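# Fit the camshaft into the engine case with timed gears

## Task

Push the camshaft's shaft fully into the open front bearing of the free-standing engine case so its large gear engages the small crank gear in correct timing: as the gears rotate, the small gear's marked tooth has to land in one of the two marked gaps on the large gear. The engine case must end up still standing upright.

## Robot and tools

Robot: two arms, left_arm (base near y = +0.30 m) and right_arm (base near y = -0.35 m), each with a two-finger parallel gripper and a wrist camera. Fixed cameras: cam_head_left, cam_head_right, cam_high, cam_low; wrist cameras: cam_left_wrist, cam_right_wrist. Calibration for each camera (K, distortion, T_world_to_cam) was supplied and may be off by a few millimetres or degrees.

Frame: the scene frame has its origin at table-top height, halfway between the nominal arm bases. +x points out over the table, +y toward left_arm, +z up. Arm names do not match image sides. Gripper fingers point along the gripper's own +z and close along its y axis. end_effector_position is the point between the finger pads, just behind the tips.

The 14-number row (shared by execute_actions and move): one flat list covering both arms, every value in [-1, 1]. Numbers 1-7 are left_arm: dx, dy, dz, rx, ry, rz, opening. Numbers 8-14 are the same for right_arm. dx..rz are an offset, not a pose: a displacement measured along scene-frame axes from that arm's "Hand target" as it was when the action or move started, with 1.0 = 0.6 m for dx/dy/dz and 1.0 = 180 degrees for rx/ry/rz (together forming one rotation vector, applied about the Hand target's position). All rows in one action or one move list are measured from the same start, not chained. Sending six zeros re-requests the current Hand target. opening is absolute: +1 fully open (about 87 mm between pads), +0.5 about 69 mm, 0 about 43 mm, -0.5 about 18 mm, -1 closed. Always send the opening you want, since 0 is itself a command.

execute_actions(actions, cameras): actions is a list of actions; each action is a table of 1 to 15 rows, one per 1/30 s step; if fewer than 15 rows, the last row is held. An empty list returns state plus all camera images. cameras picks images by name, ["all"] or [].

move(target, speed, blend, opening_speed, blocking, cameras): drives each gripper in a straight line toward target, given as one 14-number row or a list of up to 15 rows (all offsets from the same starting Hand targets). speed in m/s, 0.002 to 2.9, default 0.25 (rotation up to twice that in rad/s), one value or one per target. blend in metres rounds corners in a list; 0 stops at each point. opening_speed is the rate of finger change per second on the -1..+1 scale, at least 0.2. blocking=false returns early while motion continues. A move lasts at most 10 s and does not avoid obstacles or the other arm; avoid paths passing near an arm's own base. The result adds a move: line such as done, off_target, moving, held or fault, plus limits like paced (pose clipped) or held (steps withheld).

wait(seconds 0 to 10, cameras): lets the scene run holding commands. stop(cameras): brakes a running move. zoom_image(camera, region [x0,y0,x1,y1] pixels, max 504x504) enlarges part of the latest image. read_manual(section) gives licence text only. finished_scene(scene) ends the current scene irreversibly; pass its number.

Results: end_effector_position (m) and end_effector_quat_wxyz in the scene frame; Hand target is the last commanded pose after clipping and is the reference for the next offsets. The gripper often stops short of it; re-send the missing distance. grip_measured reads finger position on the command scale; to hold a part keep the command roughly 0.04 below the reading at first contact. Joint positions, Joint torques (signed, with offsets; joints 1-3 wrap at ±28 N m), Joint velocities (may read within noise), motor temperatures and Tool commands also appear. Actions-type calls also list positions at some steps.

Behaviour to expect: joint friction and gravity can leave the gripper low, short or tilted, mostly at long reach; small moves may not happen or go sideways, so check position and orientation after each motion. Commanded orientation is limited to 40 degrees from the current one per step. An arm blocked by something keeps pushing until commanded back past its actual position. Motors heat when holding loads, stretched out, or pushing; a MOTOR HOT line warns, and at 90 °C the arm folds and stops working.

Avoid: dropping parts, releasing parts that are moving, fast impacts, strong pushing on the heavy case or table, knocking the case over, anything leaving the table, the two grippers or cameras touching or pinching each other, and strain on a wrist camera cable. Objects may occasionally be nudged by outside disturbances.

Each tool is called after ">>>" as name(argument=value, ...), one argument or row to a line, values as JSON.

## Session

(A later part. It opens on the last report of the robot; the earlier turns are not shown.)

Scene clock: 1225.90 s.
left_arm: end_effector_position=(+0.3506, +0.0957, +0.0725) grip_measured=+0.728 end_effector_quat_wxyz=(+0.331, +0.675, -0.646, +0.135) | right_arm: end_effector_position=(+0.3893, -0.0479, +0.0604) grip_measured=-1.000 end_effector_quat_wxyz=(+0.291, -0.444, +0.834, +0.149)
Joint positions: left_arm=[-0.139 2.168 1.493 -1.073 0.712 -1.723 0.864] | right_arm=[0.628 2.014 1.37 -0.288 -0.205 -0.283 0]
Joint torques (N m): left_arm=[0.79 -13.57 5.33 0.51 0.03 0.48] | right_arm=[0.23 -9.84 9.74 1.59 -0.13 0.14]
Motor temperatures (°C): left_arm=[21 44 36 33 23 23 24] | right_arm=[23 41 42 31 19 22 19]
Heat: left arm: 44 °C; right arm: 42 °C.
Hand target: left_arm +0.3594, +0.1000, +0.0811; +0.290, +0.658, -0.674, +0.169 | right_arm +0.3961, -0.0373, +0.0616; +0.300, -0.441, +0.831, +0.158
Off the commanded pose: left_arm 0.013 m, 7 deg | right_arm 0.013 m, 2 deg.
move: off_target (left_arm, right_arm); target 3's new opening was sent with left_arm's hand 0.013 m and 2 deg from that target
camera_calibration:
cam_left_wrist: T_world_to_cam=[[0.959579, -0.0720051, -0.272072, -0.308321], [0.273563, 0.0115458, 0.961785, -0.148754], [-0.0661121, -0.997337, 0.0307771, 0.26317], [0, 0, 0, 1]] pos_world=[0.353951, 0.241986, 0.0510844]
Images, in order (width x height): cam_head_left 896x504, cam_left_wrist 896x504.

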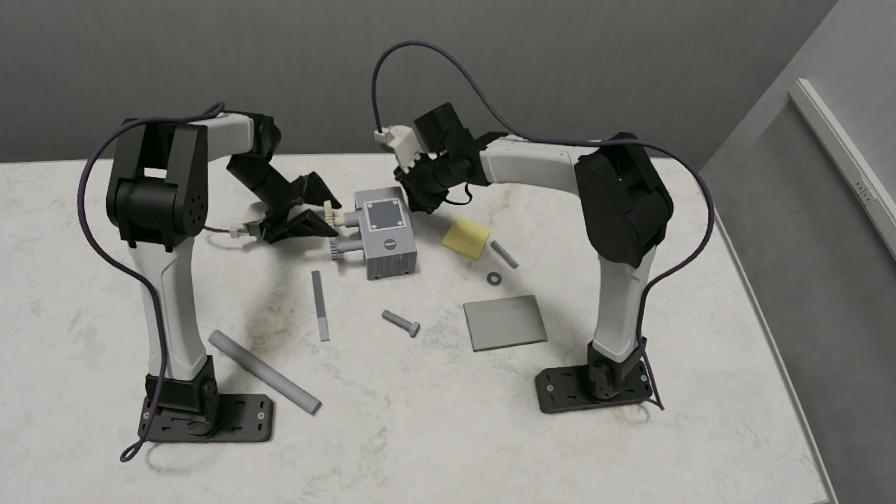

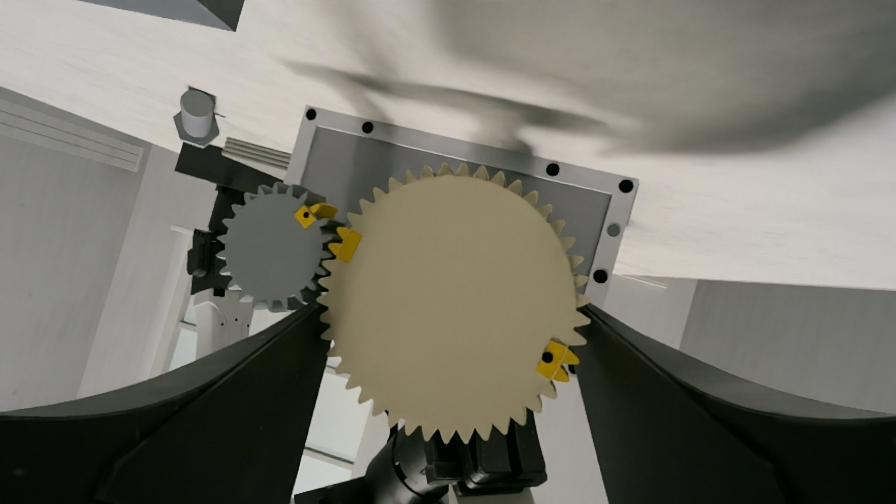

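>>> move(
  target=[
    [0,0,0,0,0,0,0.5,0,-0.1,0,0,0,0,-1],
    [0,0,0,0,0,0,0.5,0,-0.1,0.18,0,0,0,-1],
    [0,0,0,0,0,0,0.5,-0.05,0.065,0.18,0,0,0,-1],
    [0,0,0,0,0,0,0.5,-0.05,0.065,0.06,0,0,0,-1],
    [0,0,0,0,0,0,0.5,-0.05,0.065,-0.01,0,0,0,-1],
  ],
  blend=0.01,
  speed=[0.12,0.15,0.15,0.1,0.06],
  cameras=["cam_head_left","cam_right_wrist"],
)

>>> move(
  target=[
    [0.02,0.08,0.02,0,0,0,0.45,0,0,0,0,0,0,-1],
    [-0.02,0.08,0.02,0,0,0,0.45,0,0,0,0,0,0,-1],
    [-0.02,0.08,-0.02,0,0,0,0.45,0,0,0,0,0,0,-1],
    [0.0,0.05,0,0,0,0,0.45,0,0,0,0,0,0,-1],
  ],
  blend=0.004,
  speed=0.08,
  cameras=["cam_head_left","cam_left_wrist"],
)

>>> zoom_image(
  camera="cam_head_left",
  region=[310, 180, 390, 270],
)

Scene clock: 1243.10 s.
left_arm: end_effector_position=(+0.3506, +0.0957, +0.0725) grip_measured=+0.728 end_effector_quat_wxyz=(+0.331, +0.675, -0.646, +0.135) | right_arm: end_effector_position=(+0.3747, +0.0121, +0.0977) grip_measured=-1.000 end_effector_quat_wxyz=(+0.345, -0.442, +0.810, +0.172)
Joint positions: left_arm=[-0.139 2.168 1.493 -1.073 0.712 -1.723 0.864] | right_arm=[0.752 1.986 1.412 -0.217 -0.15 -0.186 0]
Joint torques (N m): left_arm=[0.77 -13.53 5.38 0.52 0.04 0.49] | right_arm=[-0.31 -6.6 4.56 1.39 0.09 0.09]
Motor temperatures (°C): left_arm=[21 51 35 31 23 23 24] | right_arm=[23 41 40 32 19 22 19]
Heat: left arm: 51 °C; right arm: 41 °C.
Hand target: left_arm +0.3593, +0.1000, +0.0811; +0.290, +0.658, -0.674, +0.169 | right_arm +0.3660, +0.0017, +0.0556; +0.300, -0.441, +0.831, +0.158
Off the commanded pose: left_arm 0.013 m, 7 deg | right_arm 0.044 m, 6 deg.
move: off_target (left_arm, right_arm)
camera_calibration:
cam_right_wrist: T_world_to_cam=[[0.8315, -0.555187, 0.0193618, -0.308916], [-0.554806, -0.828146, 0.0797832, 0.231636], [-0.0282602, -0.0770817, -0.996624, 0.253353], [0, 0, 0, 1]] pos_world=[0.392536, 0.0398514, 0.239998]
Images, in order (width x height): cam_head_left 896x504, cam_right_wrist 896x504.

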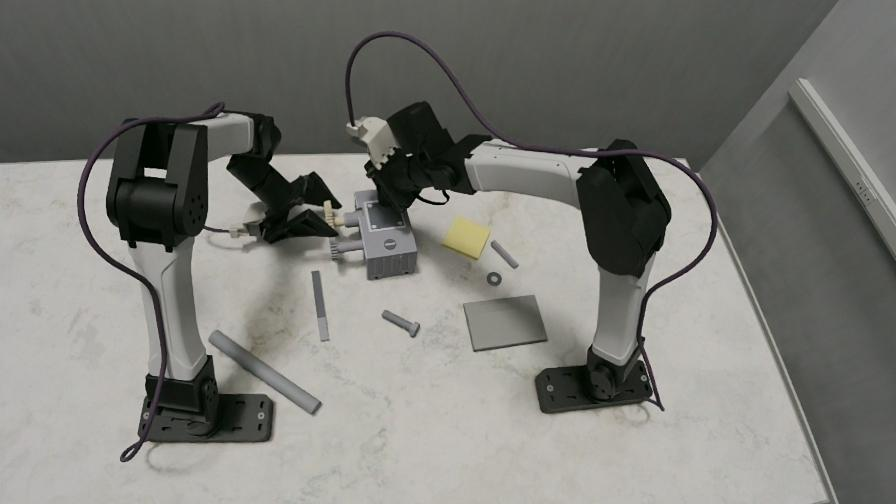

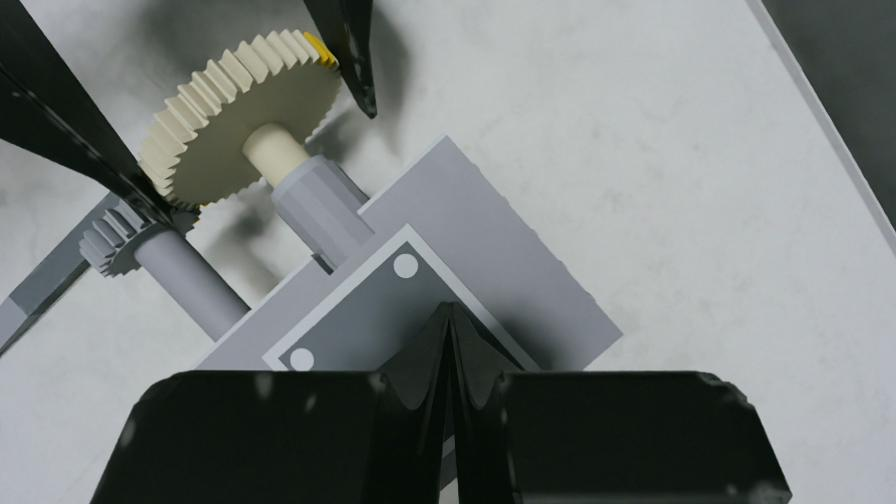

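Scene clock: 1245.07 s.
left_arm: end_effector_position=(+0.3479, +0.1346, +0.0744) grip_measured=+0.698 end_effector_quat_wxyz=(+0.314, +0.669, -0.657, +0.151) | right_arm: end_effector_position=(+0.3781, +0.0218, +0.0981) grip_measured=-1.000 end_effector_quat_wxyz=(+0.358, -0.443, +0.802, +0.183)
Joint positions: left_arm=[-0.04 2.13 1.447 -1.1 0.683 -1.589 0.849] | right_arm=[0.757 2 1.412 -0.167 -0.162 -0.183 0]
Joint torques (N m): left_arm=[-1.2 -10.19 9.05 0.17 0.22 0.1] | right_arm=[-0.64 -8.01 4.92 0.95 0.21 0.07]
Heat: left arm: 52 °C; right arm: 41 °C.
Hand target: left_arm +0.3593, +0.1299, +0.0811; +0.290, +0.658, -0.674, +0.168 | right_arm +0.3661, +0.0018, +0.0557; +0.300, -0.441, +0.831, +0.158
Off the commanded pose: left_arm 0.014 m, 4 deg | right_arm 0.049 m, 8 deg.
move: off_target (left_arm, right_arm)
camera_calibration:
cam_left_wrist: T_world_to_cam=[[0.971799, -0.0796223, -0.221963, -0.309377], [0.223248, 0.00750179, 0.974733, -0.133252], [-0.0759454, -0.996797, 0.0250658, 0.305505], [0, 0, 0, 1]] pos_world=[0.353602, 0.280893, 0.0535576]
Images, in order (width x height): cam_head_left 896x504, cam_left_wrist 896x504.

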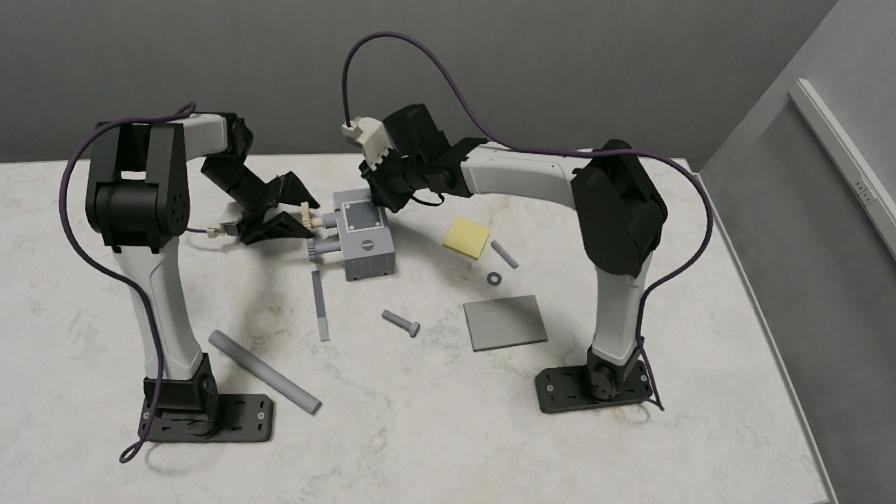

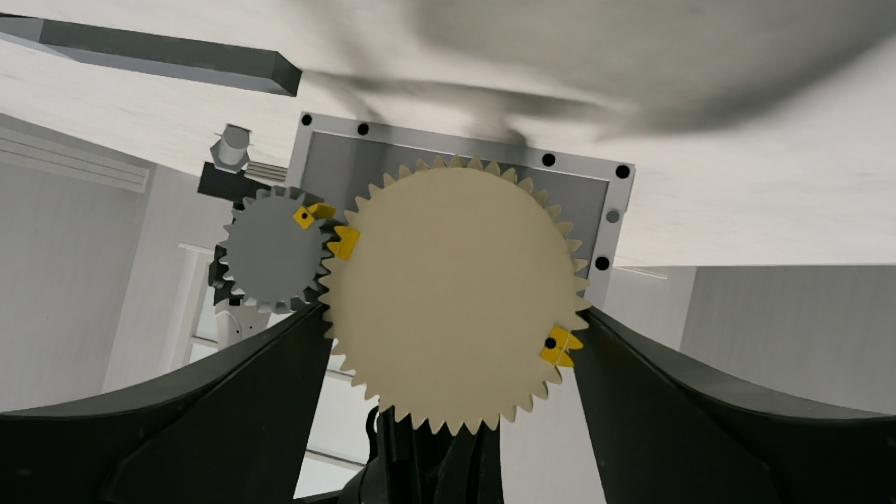

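Scaled by 5.600.

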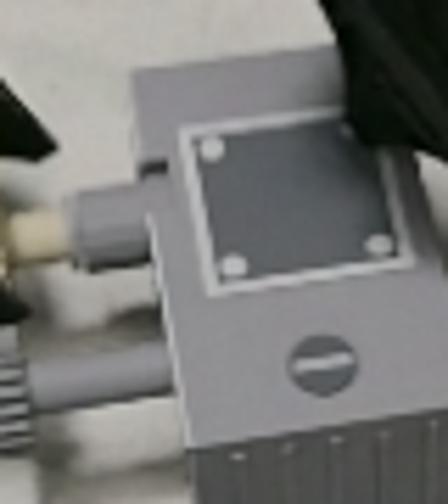

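>>> move(
  target=[
    [0,0,0,0,0,0,0.45,0,-0.03,-0.13,0,0,0,-1],
    [0.03,0.06,0.03,0,0,0,0.45,0,-0.03,-0.13,0,0,0,-1],
    [-0.03,0.06,0.03,0,0,0,0.45,0,-0.03,-0.13,0,0,0,-1],
    [-0.03,0.06,-0.03,0,0,0,0.45,0,-0.03,-0.13,0,0,0,-1],
    [0.03,0.06,-0.03,0,0,0,0.45,0,-0.03,-0.13,0,0,0,-1],
    [0.03,0.06,0.03,0,0,0,0.45,0,-0.03,-0.13,0,0,0,-1],
    [-0.03,0.06,0.03,0,0,0,0.45,0,-0.03,-0.13,0,0,0,-1],
    [0,0.04,0,0,0,0,0.45,0,-0.03,-0.13,0,0,0,-1],
  ],
  blend=0.004,
  speed=0.1,
  cameras=["cam_head_left","cam_left_wrist"],
)

>>> zoom_image(
  camera="cam_head_left",
  region=[290, 180, 370, 270],
)

Scene clock: 1255.03 s.
left_arm: end_effector_position=(+0.3477, +0.1578, +0.0764) grip_measured=+0.692 end_effector_quat_wxyz=(+0.303, +0.666, -0.665, +0.150) | right_arm: end_effector_position=(+0.3952, +0.0438, +0.0953) grip_measured=-1.000 end_effector_quat_wxyz=(+0.457, -0.435, +0.740, +0.235)
Joint positions: left_arm=[0.016 2.125 1.459 -1.147 0.651 -1.51 0.846] | right_arm=[0.742 2.024 1.237 0.281 -0.234 -0.183 0]
Joint torques (N m): left_arm=[-0.51 -8.84 8.98 0.09 0.38 0.12] | right_arm=[-1.59 -3.97 1.01 -0.41 0.66 -0.19]
Heat: left arm: 50 °C; right arm: 39 °C.
Hand target: left_arm +0.3594, +0.1540, +0.0811; +0.290, +0.658, -0.674, +0.169 | right_arm +0.3661, -0.0163, -0.0223; +0.300, -0.441, +0.831, +0.158
Off the commanded pose: left_arm 0.013 m, 3 deg | right_arm 0.135 m, 23 deg.
move: off_target (left_arm, right_arm)
camera_calibration:
cam_left_wrist: T_world_to_cam=[[0.974881, -0.086988, -0.205036, -0.308132], [0.204848, -0.0111854, 0.97873, -0.126266], [-0.0874312, -0.996147, 0.00691486, 0.33381], [0, 0, 0, 1]] pos_world=[0.355443, 0.304308, 0.0580934]
Images, in order (width x height): cam_head_left 896x504, cam_left_wrist 896x504.

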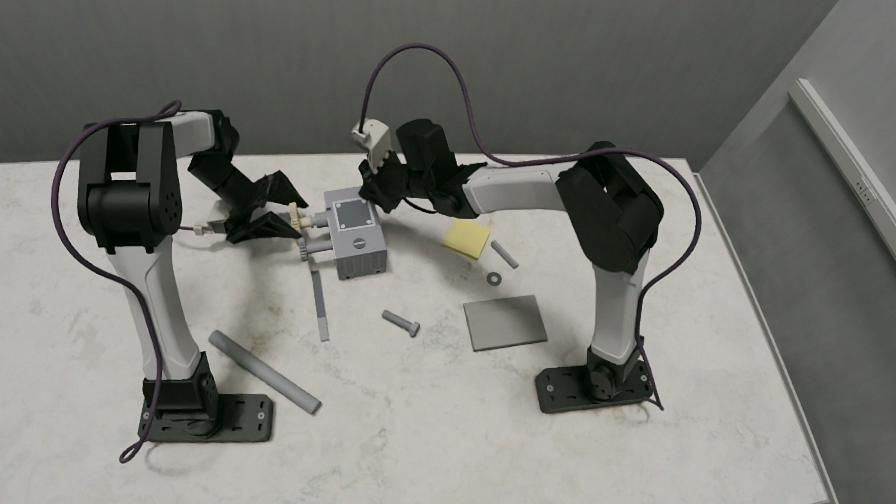

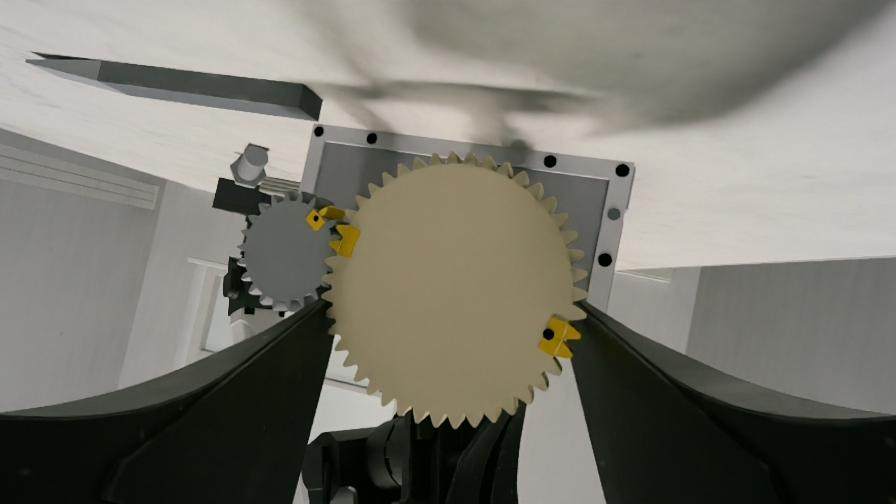

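Scaled by 5.600.

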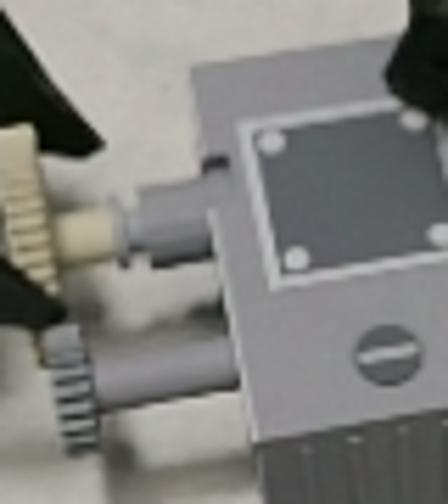

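>>> move(
  target=[
    [0,0,0,0,0,0,0.45,0,0.1,0.22,0,0,0,-1],
    [0,0,0,0,0,0,0.45,0,0.1,0.03,0,0,0,-1],
    [0.03,0.05,0.03,0,0,0,0.45,0,0.06,0,0,0,0,-1],
    [-0.03,0.05,0.03,0,0,0,0.45,0,0.06,0,0,0,0,-1],
    [-0.03,0.05,-0.03,0,0,0,0.45,0,0.06,0,0,0,0,-1],
    [0.03,0.05,-0.03,0,0,0,0.45,0,0.06,0,0,0,0,-1],
    [0,0.035,0,0,0,0,0.45,0,0.06,0,0,0,0,-1],
  ],
  blend=0.004,
  speed=0.1,
  cameras=["cam_head_left","cam_left_wrist"],
)

>>> zoom_image(
  camera="cam_head_left",
  region=[280, 180, 360, 270],
)

Scene clock: 1265.07 s.
left_arm: end_effector_position=(+0.3508, +0.1728, +0.0758) grip_measured=+0.679 end_effector_quat_wxyz=(+0.318, +0.655, -0.668, +0.154) | right_arm: end_effector_position=(+0.3965, +0.0776, +0.0951) grip_measured=-1.000 end_effector_quat_wxyz=(+0.452, -0.425, +0.748, +0.234)
Joint positions: left_arm=[0.063 2.179 1.517 -1.22 0.663 -1.414 0.839] | right_arm=[0.799 2.105 1.372 0.223 -0.172 -0.134 0]
Joint torques (N m): left_arm=[0.39 -12.66 5.37 0.2 0.16 -0.17] | right_arm=[-1.31 -4.92 1.13 -0.3 0.48 -0.18]
Heat: left arm: 48 °C; right arm: 38 °C.
Hand target: left_arm +0.3594, +0.1750, +0.0811; +0.290, +0.658, -0.674, +0.169 | right_arm +0.3660, +0.0197, -0.0224; +0.300, -0.441, +0.831, +0.158
Off the commanded pose: left_arm 0.010 m, 4 deg | right_arm 0.134 m, 22 deg.
move: off_target (left_arm, right_arm)
camera_calibration:
cam_left_wrist: T_world_to_cam=[[0.970469, -0.115456, -0.211801, -0.303018], [0.215009, 0.0159333, 0.976482, -0.134191], [-0.109366, -0.993185, 0.0402868, 0.353659], [0, 0, 0, 1]] pos_world=[0.3616, 0.318402, 0.0526076]
Images, in order (width x height): cam_head_left 896x504, cam_left_wrist 896x504.

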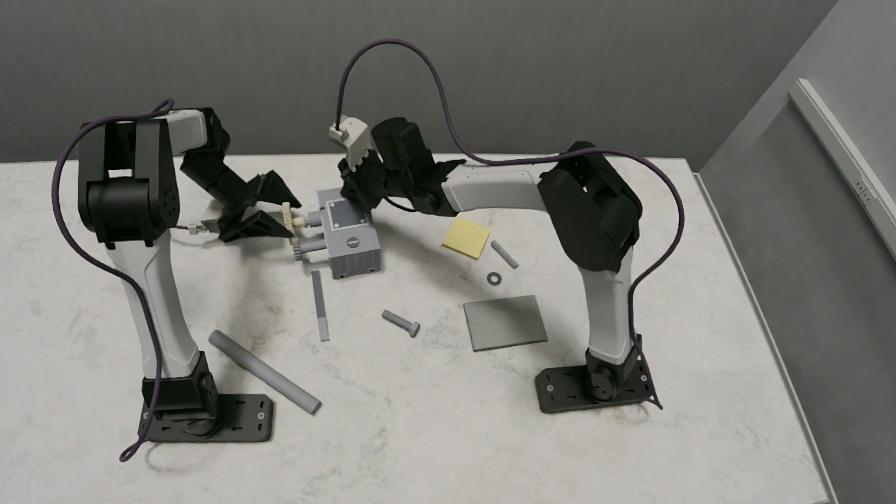

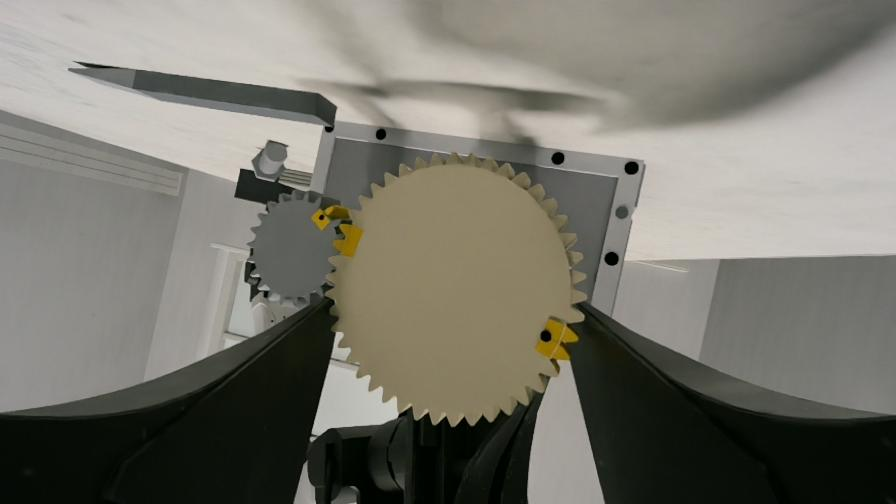

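Scaled by 5.600.

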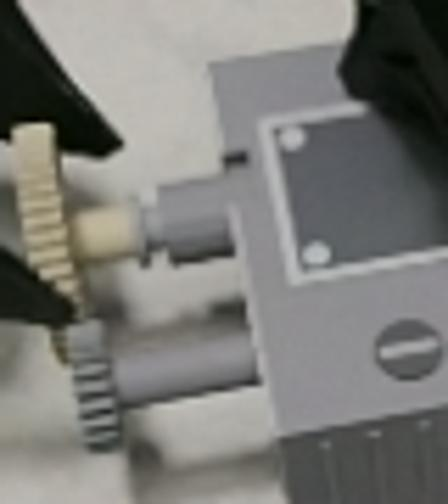

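>>> move(
  target=[
    [0,0,0,0,0,0,0.45,0,0.13,0.22,0,0,0,-1],
    [0,0,0,0,0,0,0.45,0,0.13,0.03,0,0,0,-1],
    [0.03,0.05,0.03,0,0,0,0.4,0,0.09,0,0,0,0,-1],
    [-0.03,0.05,0.03,0,0,0,0.4,0,0.09,0,0,0,0,-1],
    [-0.03,0.05,-0.03,0,0,0,0.4,0,0.09,0,0,0,0,-1],
    [0.03,0.05,-0.03,0,0,0,0.4,0,0.09,0,0,0,0,-1],
    [0,0.03,0,0,0,0,0.4,0,0.09,0,0,0,0,-1],
    [0,0.03,0,0,-0.09,0,0.4,0,0.09,0,0,0,0,-1],
  ],
  blend=0.004,
  speed=0.12,
  cameras=["cam_head_left","cam_left_wrist"],
)

>>> zoom_image(
  camera="cam_head_left",
  region=[270, 180, 350, 270],
)

>>> zoom_image(
  camera="cam_left_wrist",
  region=[200, 100, 620, 430],
)

Scene clock: 1283.10 s.
left_arm: end_effector_position=(+0.3433, +0.1901, +0.0834) grip_measured=+0.545 end_effector_quat_wxyz=(+0.238, +0.639, -0.695, +0.230) | right_arm: end_effector_position=(+0.3911, +0.1362, +0.0956) grip_measured=-1.000 end_effector_quat_wxyz=(+0.443, -0.424, +0.750, +0.247)
Joint positions: left_arm=[0.117 1.987 1.286 -0.983 0.667 -1.366 0.772] | right_arm=[0.882 2.247 1.612 0.126 -0.124 -0.075 0]
Joint torques (N m): left_arm=[0.36 -9.95 4.88 1.26 0.23 0.12] | right_arm=[-1.36 -6.89 1.22 -0.25 0.52 -0.15]
Motor temperatures (°C): left_arm=[21 51 36 30 22 23 24] | right_arm=[23 37 35 28 19 22 19]
Heat: left arm: 51 °C; right arm: 37 °C.
Hand target: left_arm +0.3593, +0.1930, +0.0811; +0.192, +0.628, -0.708, +0.260 | right_arm +0.3660, +0.0736, -0.0225; +0.300, -0.441, +0.831, +0.158
Off the commanded pose: left_arm 0.016 m, 7 deg | right_arm 0.136 m, 22 deg.
move: off_target (left_arm, right_arm); blend cut to 0 m at target 3; target 3's new opening was sent with left_arm's hand 0.034 m and 4 deg from that target
camera_calibration:
cam_left_wrist: T_world_to_cam=[[0.995013, -0.0985959, 0.0151035, -0.322749], [-0.0135558, 0.0163492, 0.999774, -0.0638511], [-0.0988206, -0.994993, 0.0149312, 0.368618], [0, 0, 0, 1]] pos_world=[0.356701, 0.335995, 0.0632074]
Images, in order (width x height): cam_head_left 896x504, cam_left_wrist 896x504.

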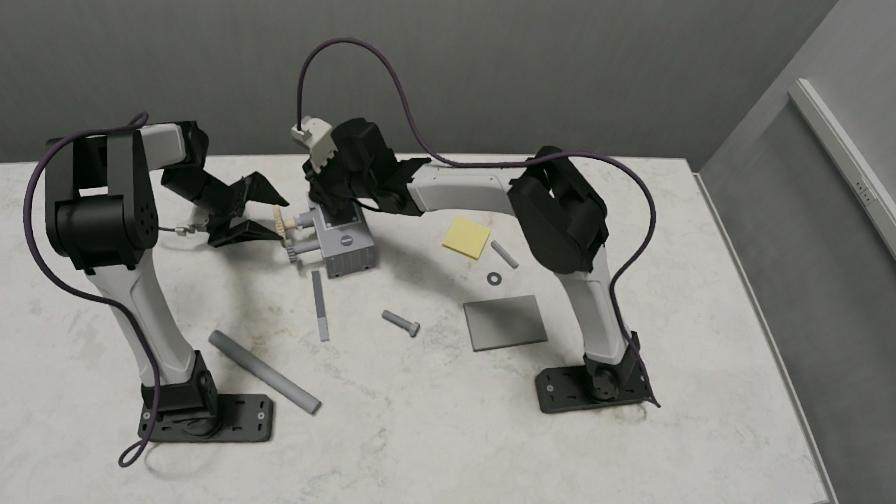

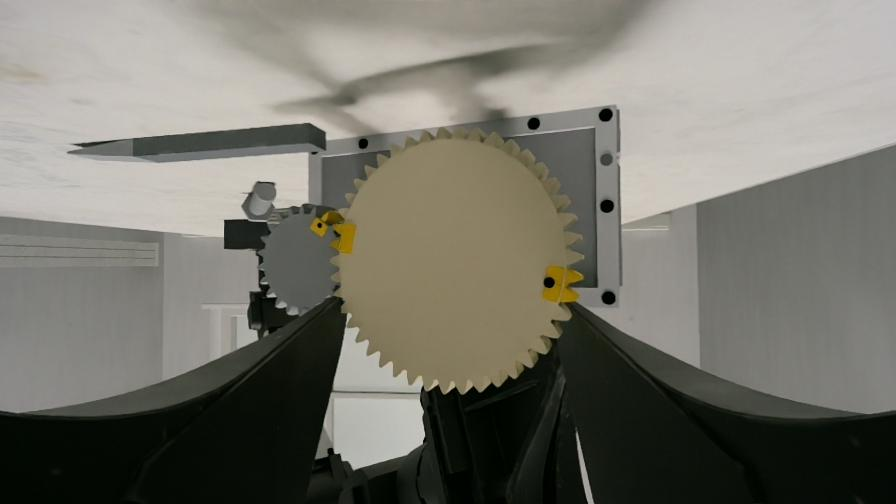

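Scaled by 5.600.

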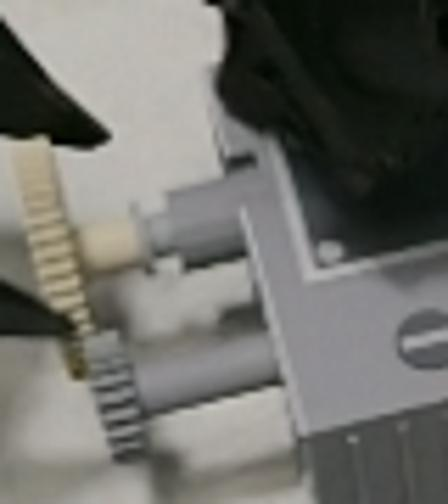

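Scaled by 1.200.

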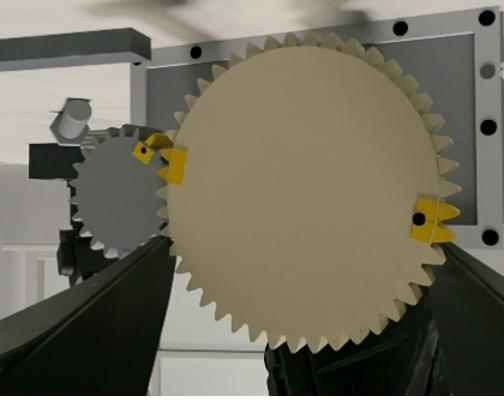

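>>> move(
  target=[
    [0,0,0,0,0,0,0.95,0,0,0,0,0,0,-1],
    [0.006,-0.005,-0.012,0,0.13,0,0.97,0,0,0,0,0,0,-1],
    [0.006,-0.005,-0.012,0,0.13,0,0.3,0,0,0,0,0,0,-1],
    [0.006,0.025,-0.012,0,0.13,0,0.3,0,0,0,0,0,0,-1],
    [-0.004,0.025,-0.012,0,0,0,0.3,0,0,0,0,0,0,-1],
  ],
  opening_speed=0.7,
  speed=0.13,
  cameras=["cam_head_left","cam_left_wrist"],
)

>>> zoom_image(
  camera="cam_left_wrist",
  region=[200, 100, 620, 430],
)

>>> zoom_image(
  camera="cam_head_left",
  region=[270, 180, 350, 270],
)

Scene clock: 1316.40 s.
left_arm: end_effector_position=(+0.3416, +0.2001, +0.0735) grip_measured=+0.672 end_effector_quat_wxyz=(+0.234, +0.629, -0.702, +0.237) | right_arm: end_effector_position=(+0.3911, +0.1362, +0.0956) grip_measured=-1.000 end_effector_quat_wxyz=(+0.443, -0.424, +0.750, +0.247)
Joint positions: left_arm=[0.148 2.007 1.269 -0.962 0.669 -1.303 0.836] | right_arm=[0.882 2.247 1.612 0.126 -0.124 -0.075 0]
Joint torques (N m): left_arm=[1.61 -10.4 5.45 0.94 0.21 0.01] | right_arm=[-1.43 -6.91 1.21 -0.28 0.53 -0.16]
Motor temperatures (°C): left_arm=[21 46 35 30 22 23 24] | right_arm=[23 36 32 26 19 22 19]
Heat: left arm: 46 °C; right arm: 36 °C.
Hand target: left_arm +0.3570, +0.2080, +0.0739; -0.192, -0.628, +0.708, -0.260 | right_arm +0.3660, +0.0737, -0.0225; +0.300, -0.441, +0.831, +0.158
Off the commanded pose: left_arm 0.017 m, 5 deg | right_arm 0.136 m, 22 deg.
move: off_target (left_arm, right_arm); target 2's new opening was sent with left_arm's hand 0.013 m and 2 deg from that target; target 3's new opening was sent with left_arm's hand 0.013 m and 2 deg from that target
camera_calibration:
cam_left_wrist: T_world_to_cam=[[0.992476, -0.11621, 0.0385571, -0.317258], [-0.0360951, 0.0232168, 0.999079, -0.0478293], [-0.116998, -0.992953, 0.0188475, 0.383961], [0, 0, 0, 1]] pos_world=[0.358067, 0.345497, 0.0527811]
Images, in order (width x height): cam_head_left 896x504, cam_left_wrist 896x504.

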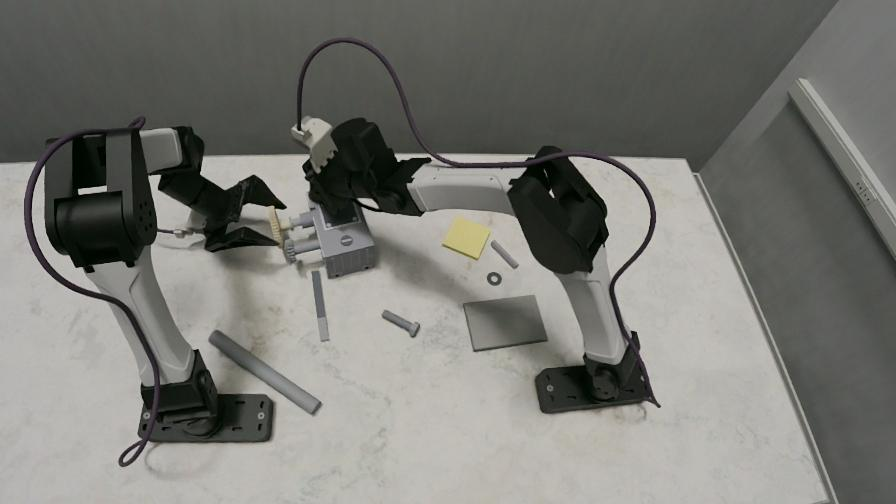

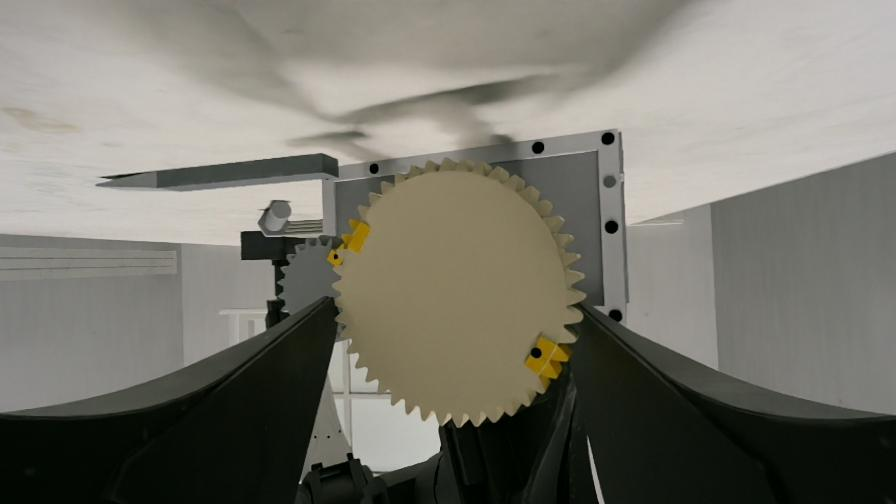

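Scaled by 1.200.

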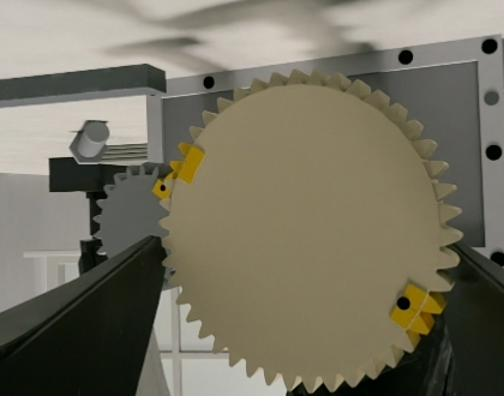

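Scaled by 5.600.

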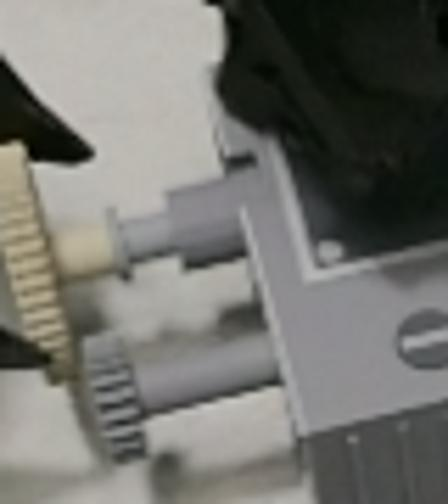

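>>> move(
  target=[
    [0,0,0,0,0.022,0,0.3,0,0,0.25,0,0,0,-1],
    [0,0,0,0,0.022,0,0.3,0.02,-0.17,0.3,0,0,0,-1],
    [0,0,0,0,0.022,0,0.3,0.02,-0.17,0.14,0,0,0,-1],
    [0,0,0,0,0.022,0,0.3,0.02,-0.08,0.14,0,0,0,-1],
  ],
  blend=0.015,
  speed=[0.15,0.15,0.12,0.06],
  cameras=["cam_head_left","cam_left_wrist","cam_right_wrist"],
)

>>> zoom_image(
  camera="cam_left_wrist",
  region=[200, 100, 620, 430],
)

Scene clock: 1331.57 s.
left_arm: end_effector_position=(+0.3414, +0.2003, +0.0740) grip_measured=+0.672 end_effector_quat_wxyz=(+0.239, +0.630, -0.701, +0.233) | right_arm: end_effector_position=(+0.3733, +0.0208, +0.0622) grip_measured=-1.000 end_effector_quat_wxyz=(+0.298, -0.447, +0.828, +0.159)
Joint positions: left_arm=[0.148 2.014 1.281 -0.98 0.668 -1.302 0.836] | right_arm=[0.769 2.111 1.51 -0.293 -0.138 -0.173 0]
Joint torques (N m): left_arm=[1.35 -7.51 9.47 0.29 0.14 -0.08] | right_arm=[0.06 -11.15 9.98 1.41 0.11 0.11]
Heat: left arm: 45 °C; right arm: 38 °C.
Hand target: left_arm +0.3569, +0.2079, +0.0739; -0.217, -0.636, +0.701, -0.238 | right_arm +0.3779, +0.0258, +0.0616; +0.300, -0.441, +0.831, +0.158
Off the commanded pose: left_arm 0.017 m, 3 deg | right_arm 0.007 m, 1 deg.
move: off_target (left_arm)
camera_calibration:
cam_left_wrist: T_world_to_cam=[[0.992806, -0.116932, 0.0257526, -0.316028], [-0.0231842, 0.0232726, 0.99946, -0.0527099], [-0.117469, -0.992867, 0.0203942, 0.384165], [0, 0, 0, 1]] pos_world=[0.35766, 0.345697, 0.0529853]
cam_right_wrist: T_world_to_cam=[[0.83221, -0.554456, -0.00238946, -0.301117], [-0.544936, -0.818701, 0.181033, 0.230687], [-0.102331, -0.149356, -0.983474, 0.246938], [0, 0, 0, 1]] pos_world=[0.401572, 0.0587887, 0.200375]
Images, in order (width x height): cam_head_left 896x504, cam_left_wrist 896x504, cam_right_wrist 896x504.

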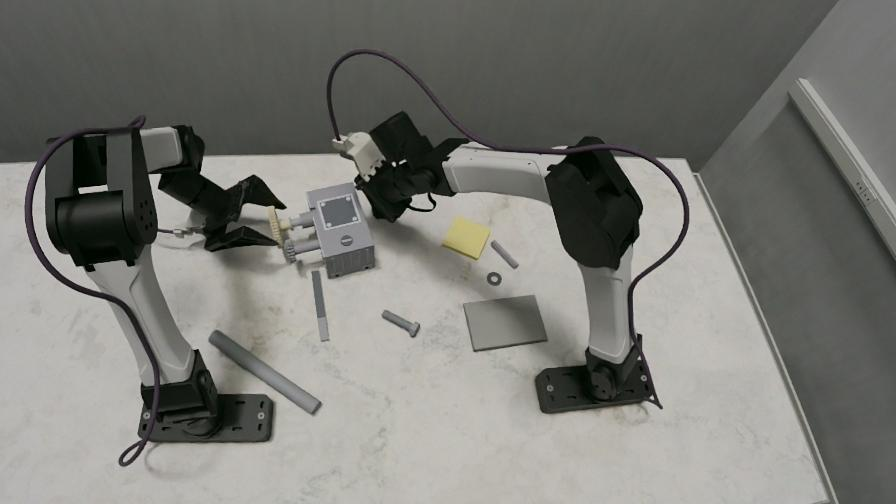

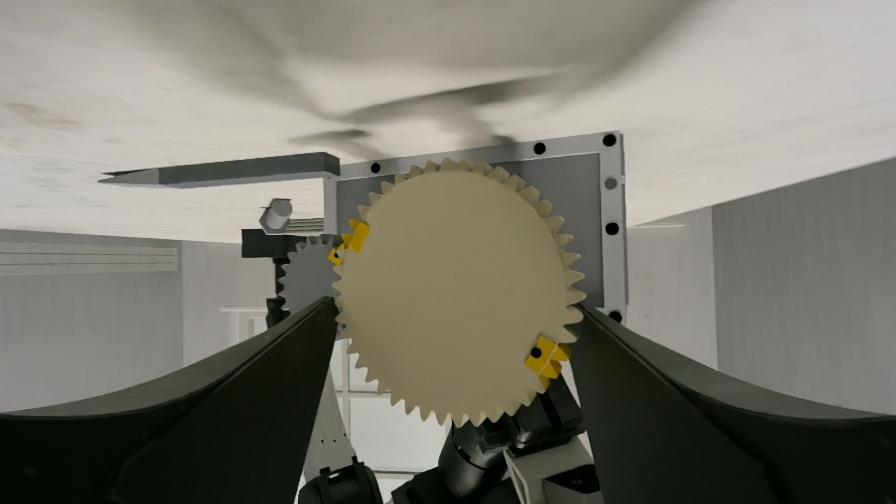

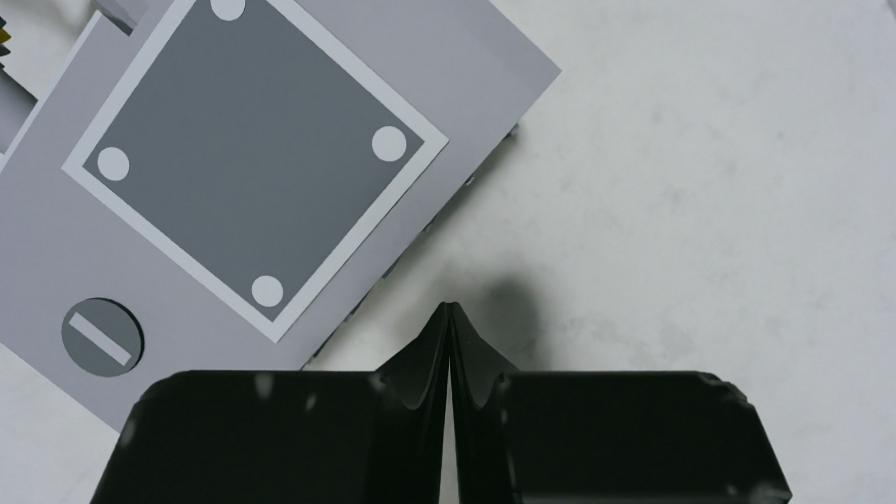

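Scaled by 1.200.

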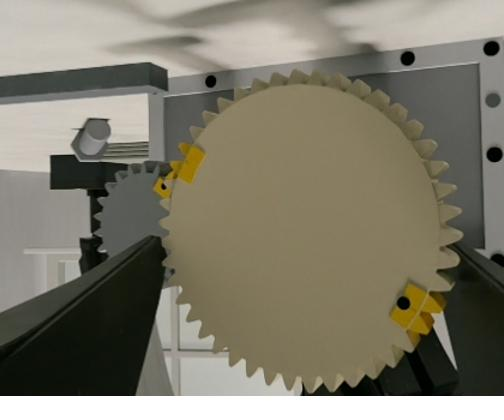

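>>> move(
  target=[
    [0,0,0,0,0.03,0,0.3,-0.01,0.03,0,0,0,0,-1],
    [0.015,-0.06,0.015,0,0.03,0,0.3,-0.01,0.04,0,0,0,0,-1],
    [-0.015,-0.06,0.015,0,0.03,0,0.3,-0.01,0.04,0,0,0,0,-1],
    [-0.015,-0.06,-0.02,0,0.03,0,0.3,-0.01,0.04,0,0,0,0,-1],
    [0.015,-0.06,-0.02,0,0.03,0,0.3,-0.01,0.04,0,0,0,0,-1],
    [0,-0.02,0,0,0.03,0,0.3,-0.01,0.04,0,0,0,0,-1],
  ],
  blend=[0,0.004,0.004,0.004,0.004,0],
  speed=0.08,
  cameras=["cam_head_left","cam_left_wrist"],
)

>>> zoom_image(
  camera="cam_left_wrist",
  region=[200, 100, 620, 430],
)

>>> zoom_image(
  camera="cam_head_left",
  region=[270, 180, 350, 270],
)

Scene clock: 1343.23 s.
left_arm: end_effector_position=(+0.3422, +0.1917, +0.0712) grip_measured=+0.658 end_effector_quat_wxyz=(+0.260, +0.645, -0.694, +0.186) | right_arm: end_effector_position=(+0.3702, +0.0385, +0.0621) grip_measured=-1.000 end_effector_quat_wxyz=(+0.296, -0.444, +0.832, +0.150)
Joint positions: left_arm=[0.106 2.066 1.364 -1.072 0.623 -1.359 0.829] | right_arm=[0.809 2.154 1.583 -0.329 -0.095 -0.138 0]
Joint torques (N m): left_arm=[1.88 -7.88 8.5 0.21 0.49 0.03] | right_arm=[0.55 -11.26 10.19 1.52 -0.03 0.14]
Heat: left arm: 44 °C; right arm: 40 °C.
Hand target: left_arm +0.3569, +0.1960, +0.0739; +0.250, +0.647, -0.690, +0.207 | right_arm +0.3720, +0.0497, +0.0616; +0.300, -0.441, +0.831, +0.158
Off the commanded pose: left_arm 0.015 m, 3 deg | right_arm 0.011 m, 1 deg.
move: off_target (left_arm, right_arm)
camera_calibration:
cam_left_wrist: T_world_to_cam=[[0.989689, -0.119718, -0.0786402, -0.308759], [0.0768278, -0.0196865, 0.99685, -0.0755625], [-0.120889, -0.992613, -0.0102859, 0.379078], [0, 0, 0, 1]] pos_world=[0.357207, 0.337826, 0.0549427]
Images, in order (width x height): cam_head_left 896x504, cam_left_wrist 896x504.

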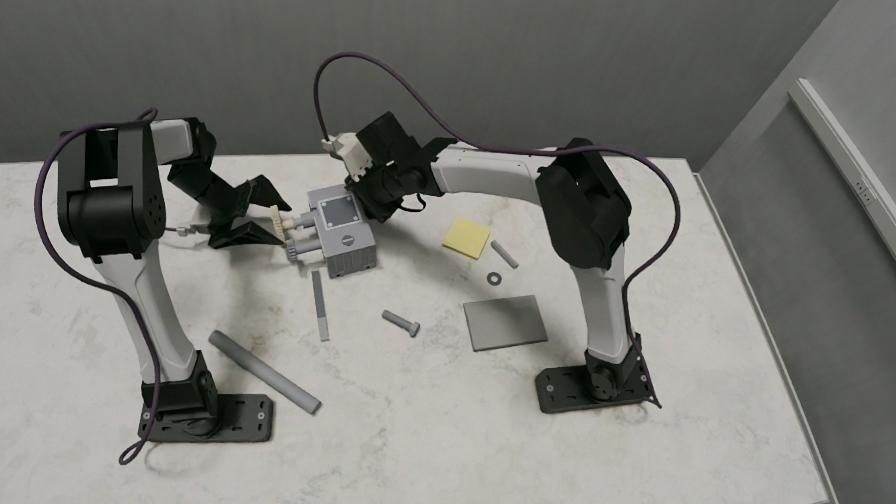

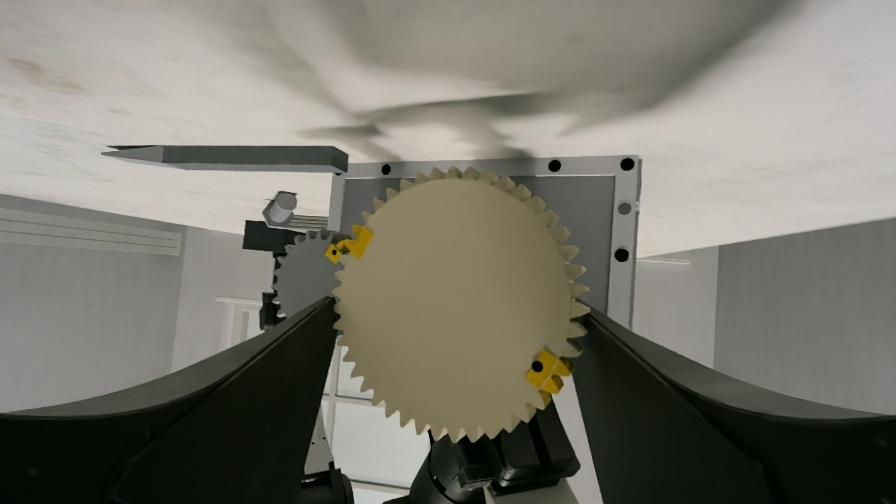

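Scaled by 1.200.

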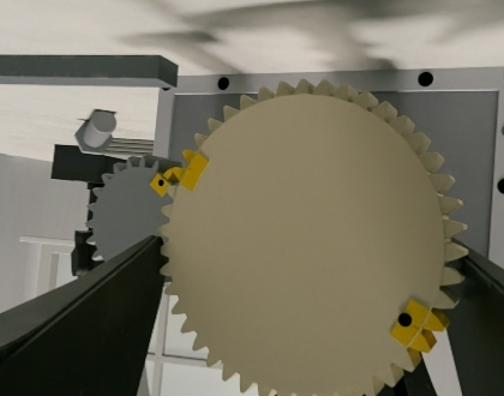

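Scaled by 5.600.

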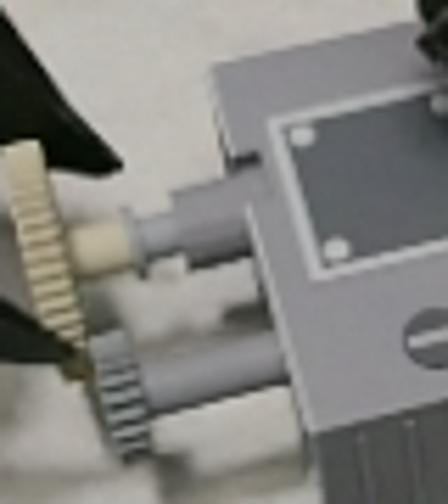

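>>> move(
  target=[
    [0,0,0,0,0,0,0.97,0,0,0,0,0,0,-1],
    [0.006,0.07,0.005,0,0.08,0,0.97,0,0,0,0,0,0,-1],
  ],
  opening_speed=0.5,
  speed=0.1,
  cameras=["cam_left_wrist"],
)

>>> zoom_image(
  camera="cam_left_wrist",
  region=[220, 120, 640, 420],
)

Scene clock: 1350.17 s.
left_arm: end_effector_position=(+0.3587, +0.2345, +0.0778) grip_measured=+0.970 end_effector_quat_wxyz=(+0.335, +0.668, -0.652, +0.131) | right_arm: end_effector_position=(+0.3702, +0.0385, +0.0621) grip_measured=-1.000 end_effector_quat_wxyz=(+0.296, -0.444, +0.832, +0.150)
Joint positions: left_arm=[0.217 2.289 1.69 -1.435 0.595 -1.269 0.985] | right_arm=[0.809 2.154 1.583 -0.329 -0.095 -0.138 0]
Joint torques (N m): left_arm=[0.54 -8.94 8.23 -0.73 0.15 0.1] | right_arm=[0.54 -11.23 10.17 1.52 -0.01 0.14]
Motor temperatures (°C): left_arm=[21 44 37 29 22 22 24] | right_arm=[23 41 34 28 19 22 19]
Heat: left arm: 44 °C; right arm: 41 °C.
Hand target: left_arm +0.3605, +0.2379, +0.0769; +0.334, +0.668, -0.654, +0.125 | right_arm +0.3720, +0.0497, +0.0616; +0.300, -0.441, +0.831, +0.158
Off the commanded pose: left_arm 0.004 m, 1 deg | right_arm 0.011 m, 1 deg.
move: off_target (right_arm)
camera_calibration:
cam_left_wrist: T_world_to_cam=[[0.95597, -0.0939059, -0.278033, -0.297821], [0.280102, 0.00935647, 0.959925, -0.159274], [-0.0875412, -0.995537, 0.0352477, 0.408799], [0, 0, 0, 1]] pos_world=[0.365108, 0.380498, 0.0556773]
Images, in order (width x height): cam_left_wrist 896x504.

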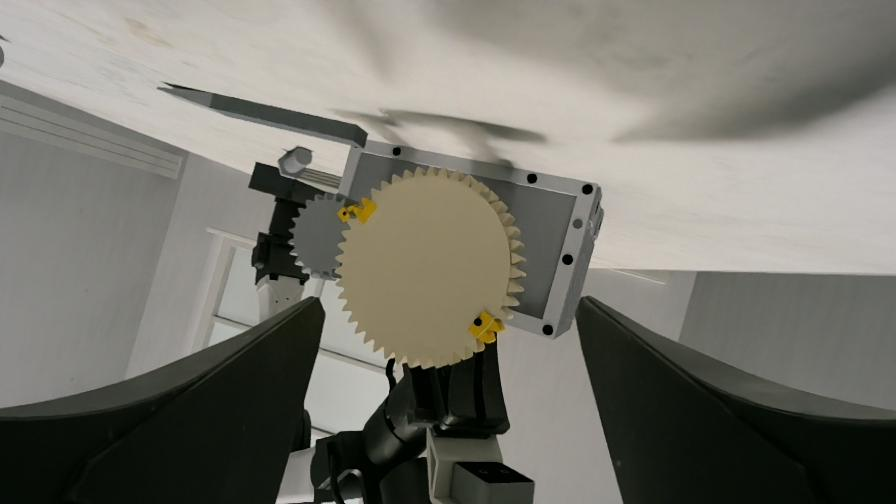

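Scaled by 1.200.

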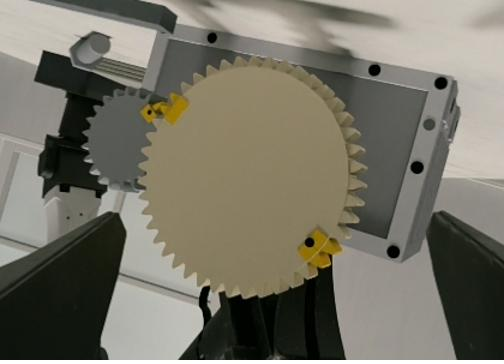

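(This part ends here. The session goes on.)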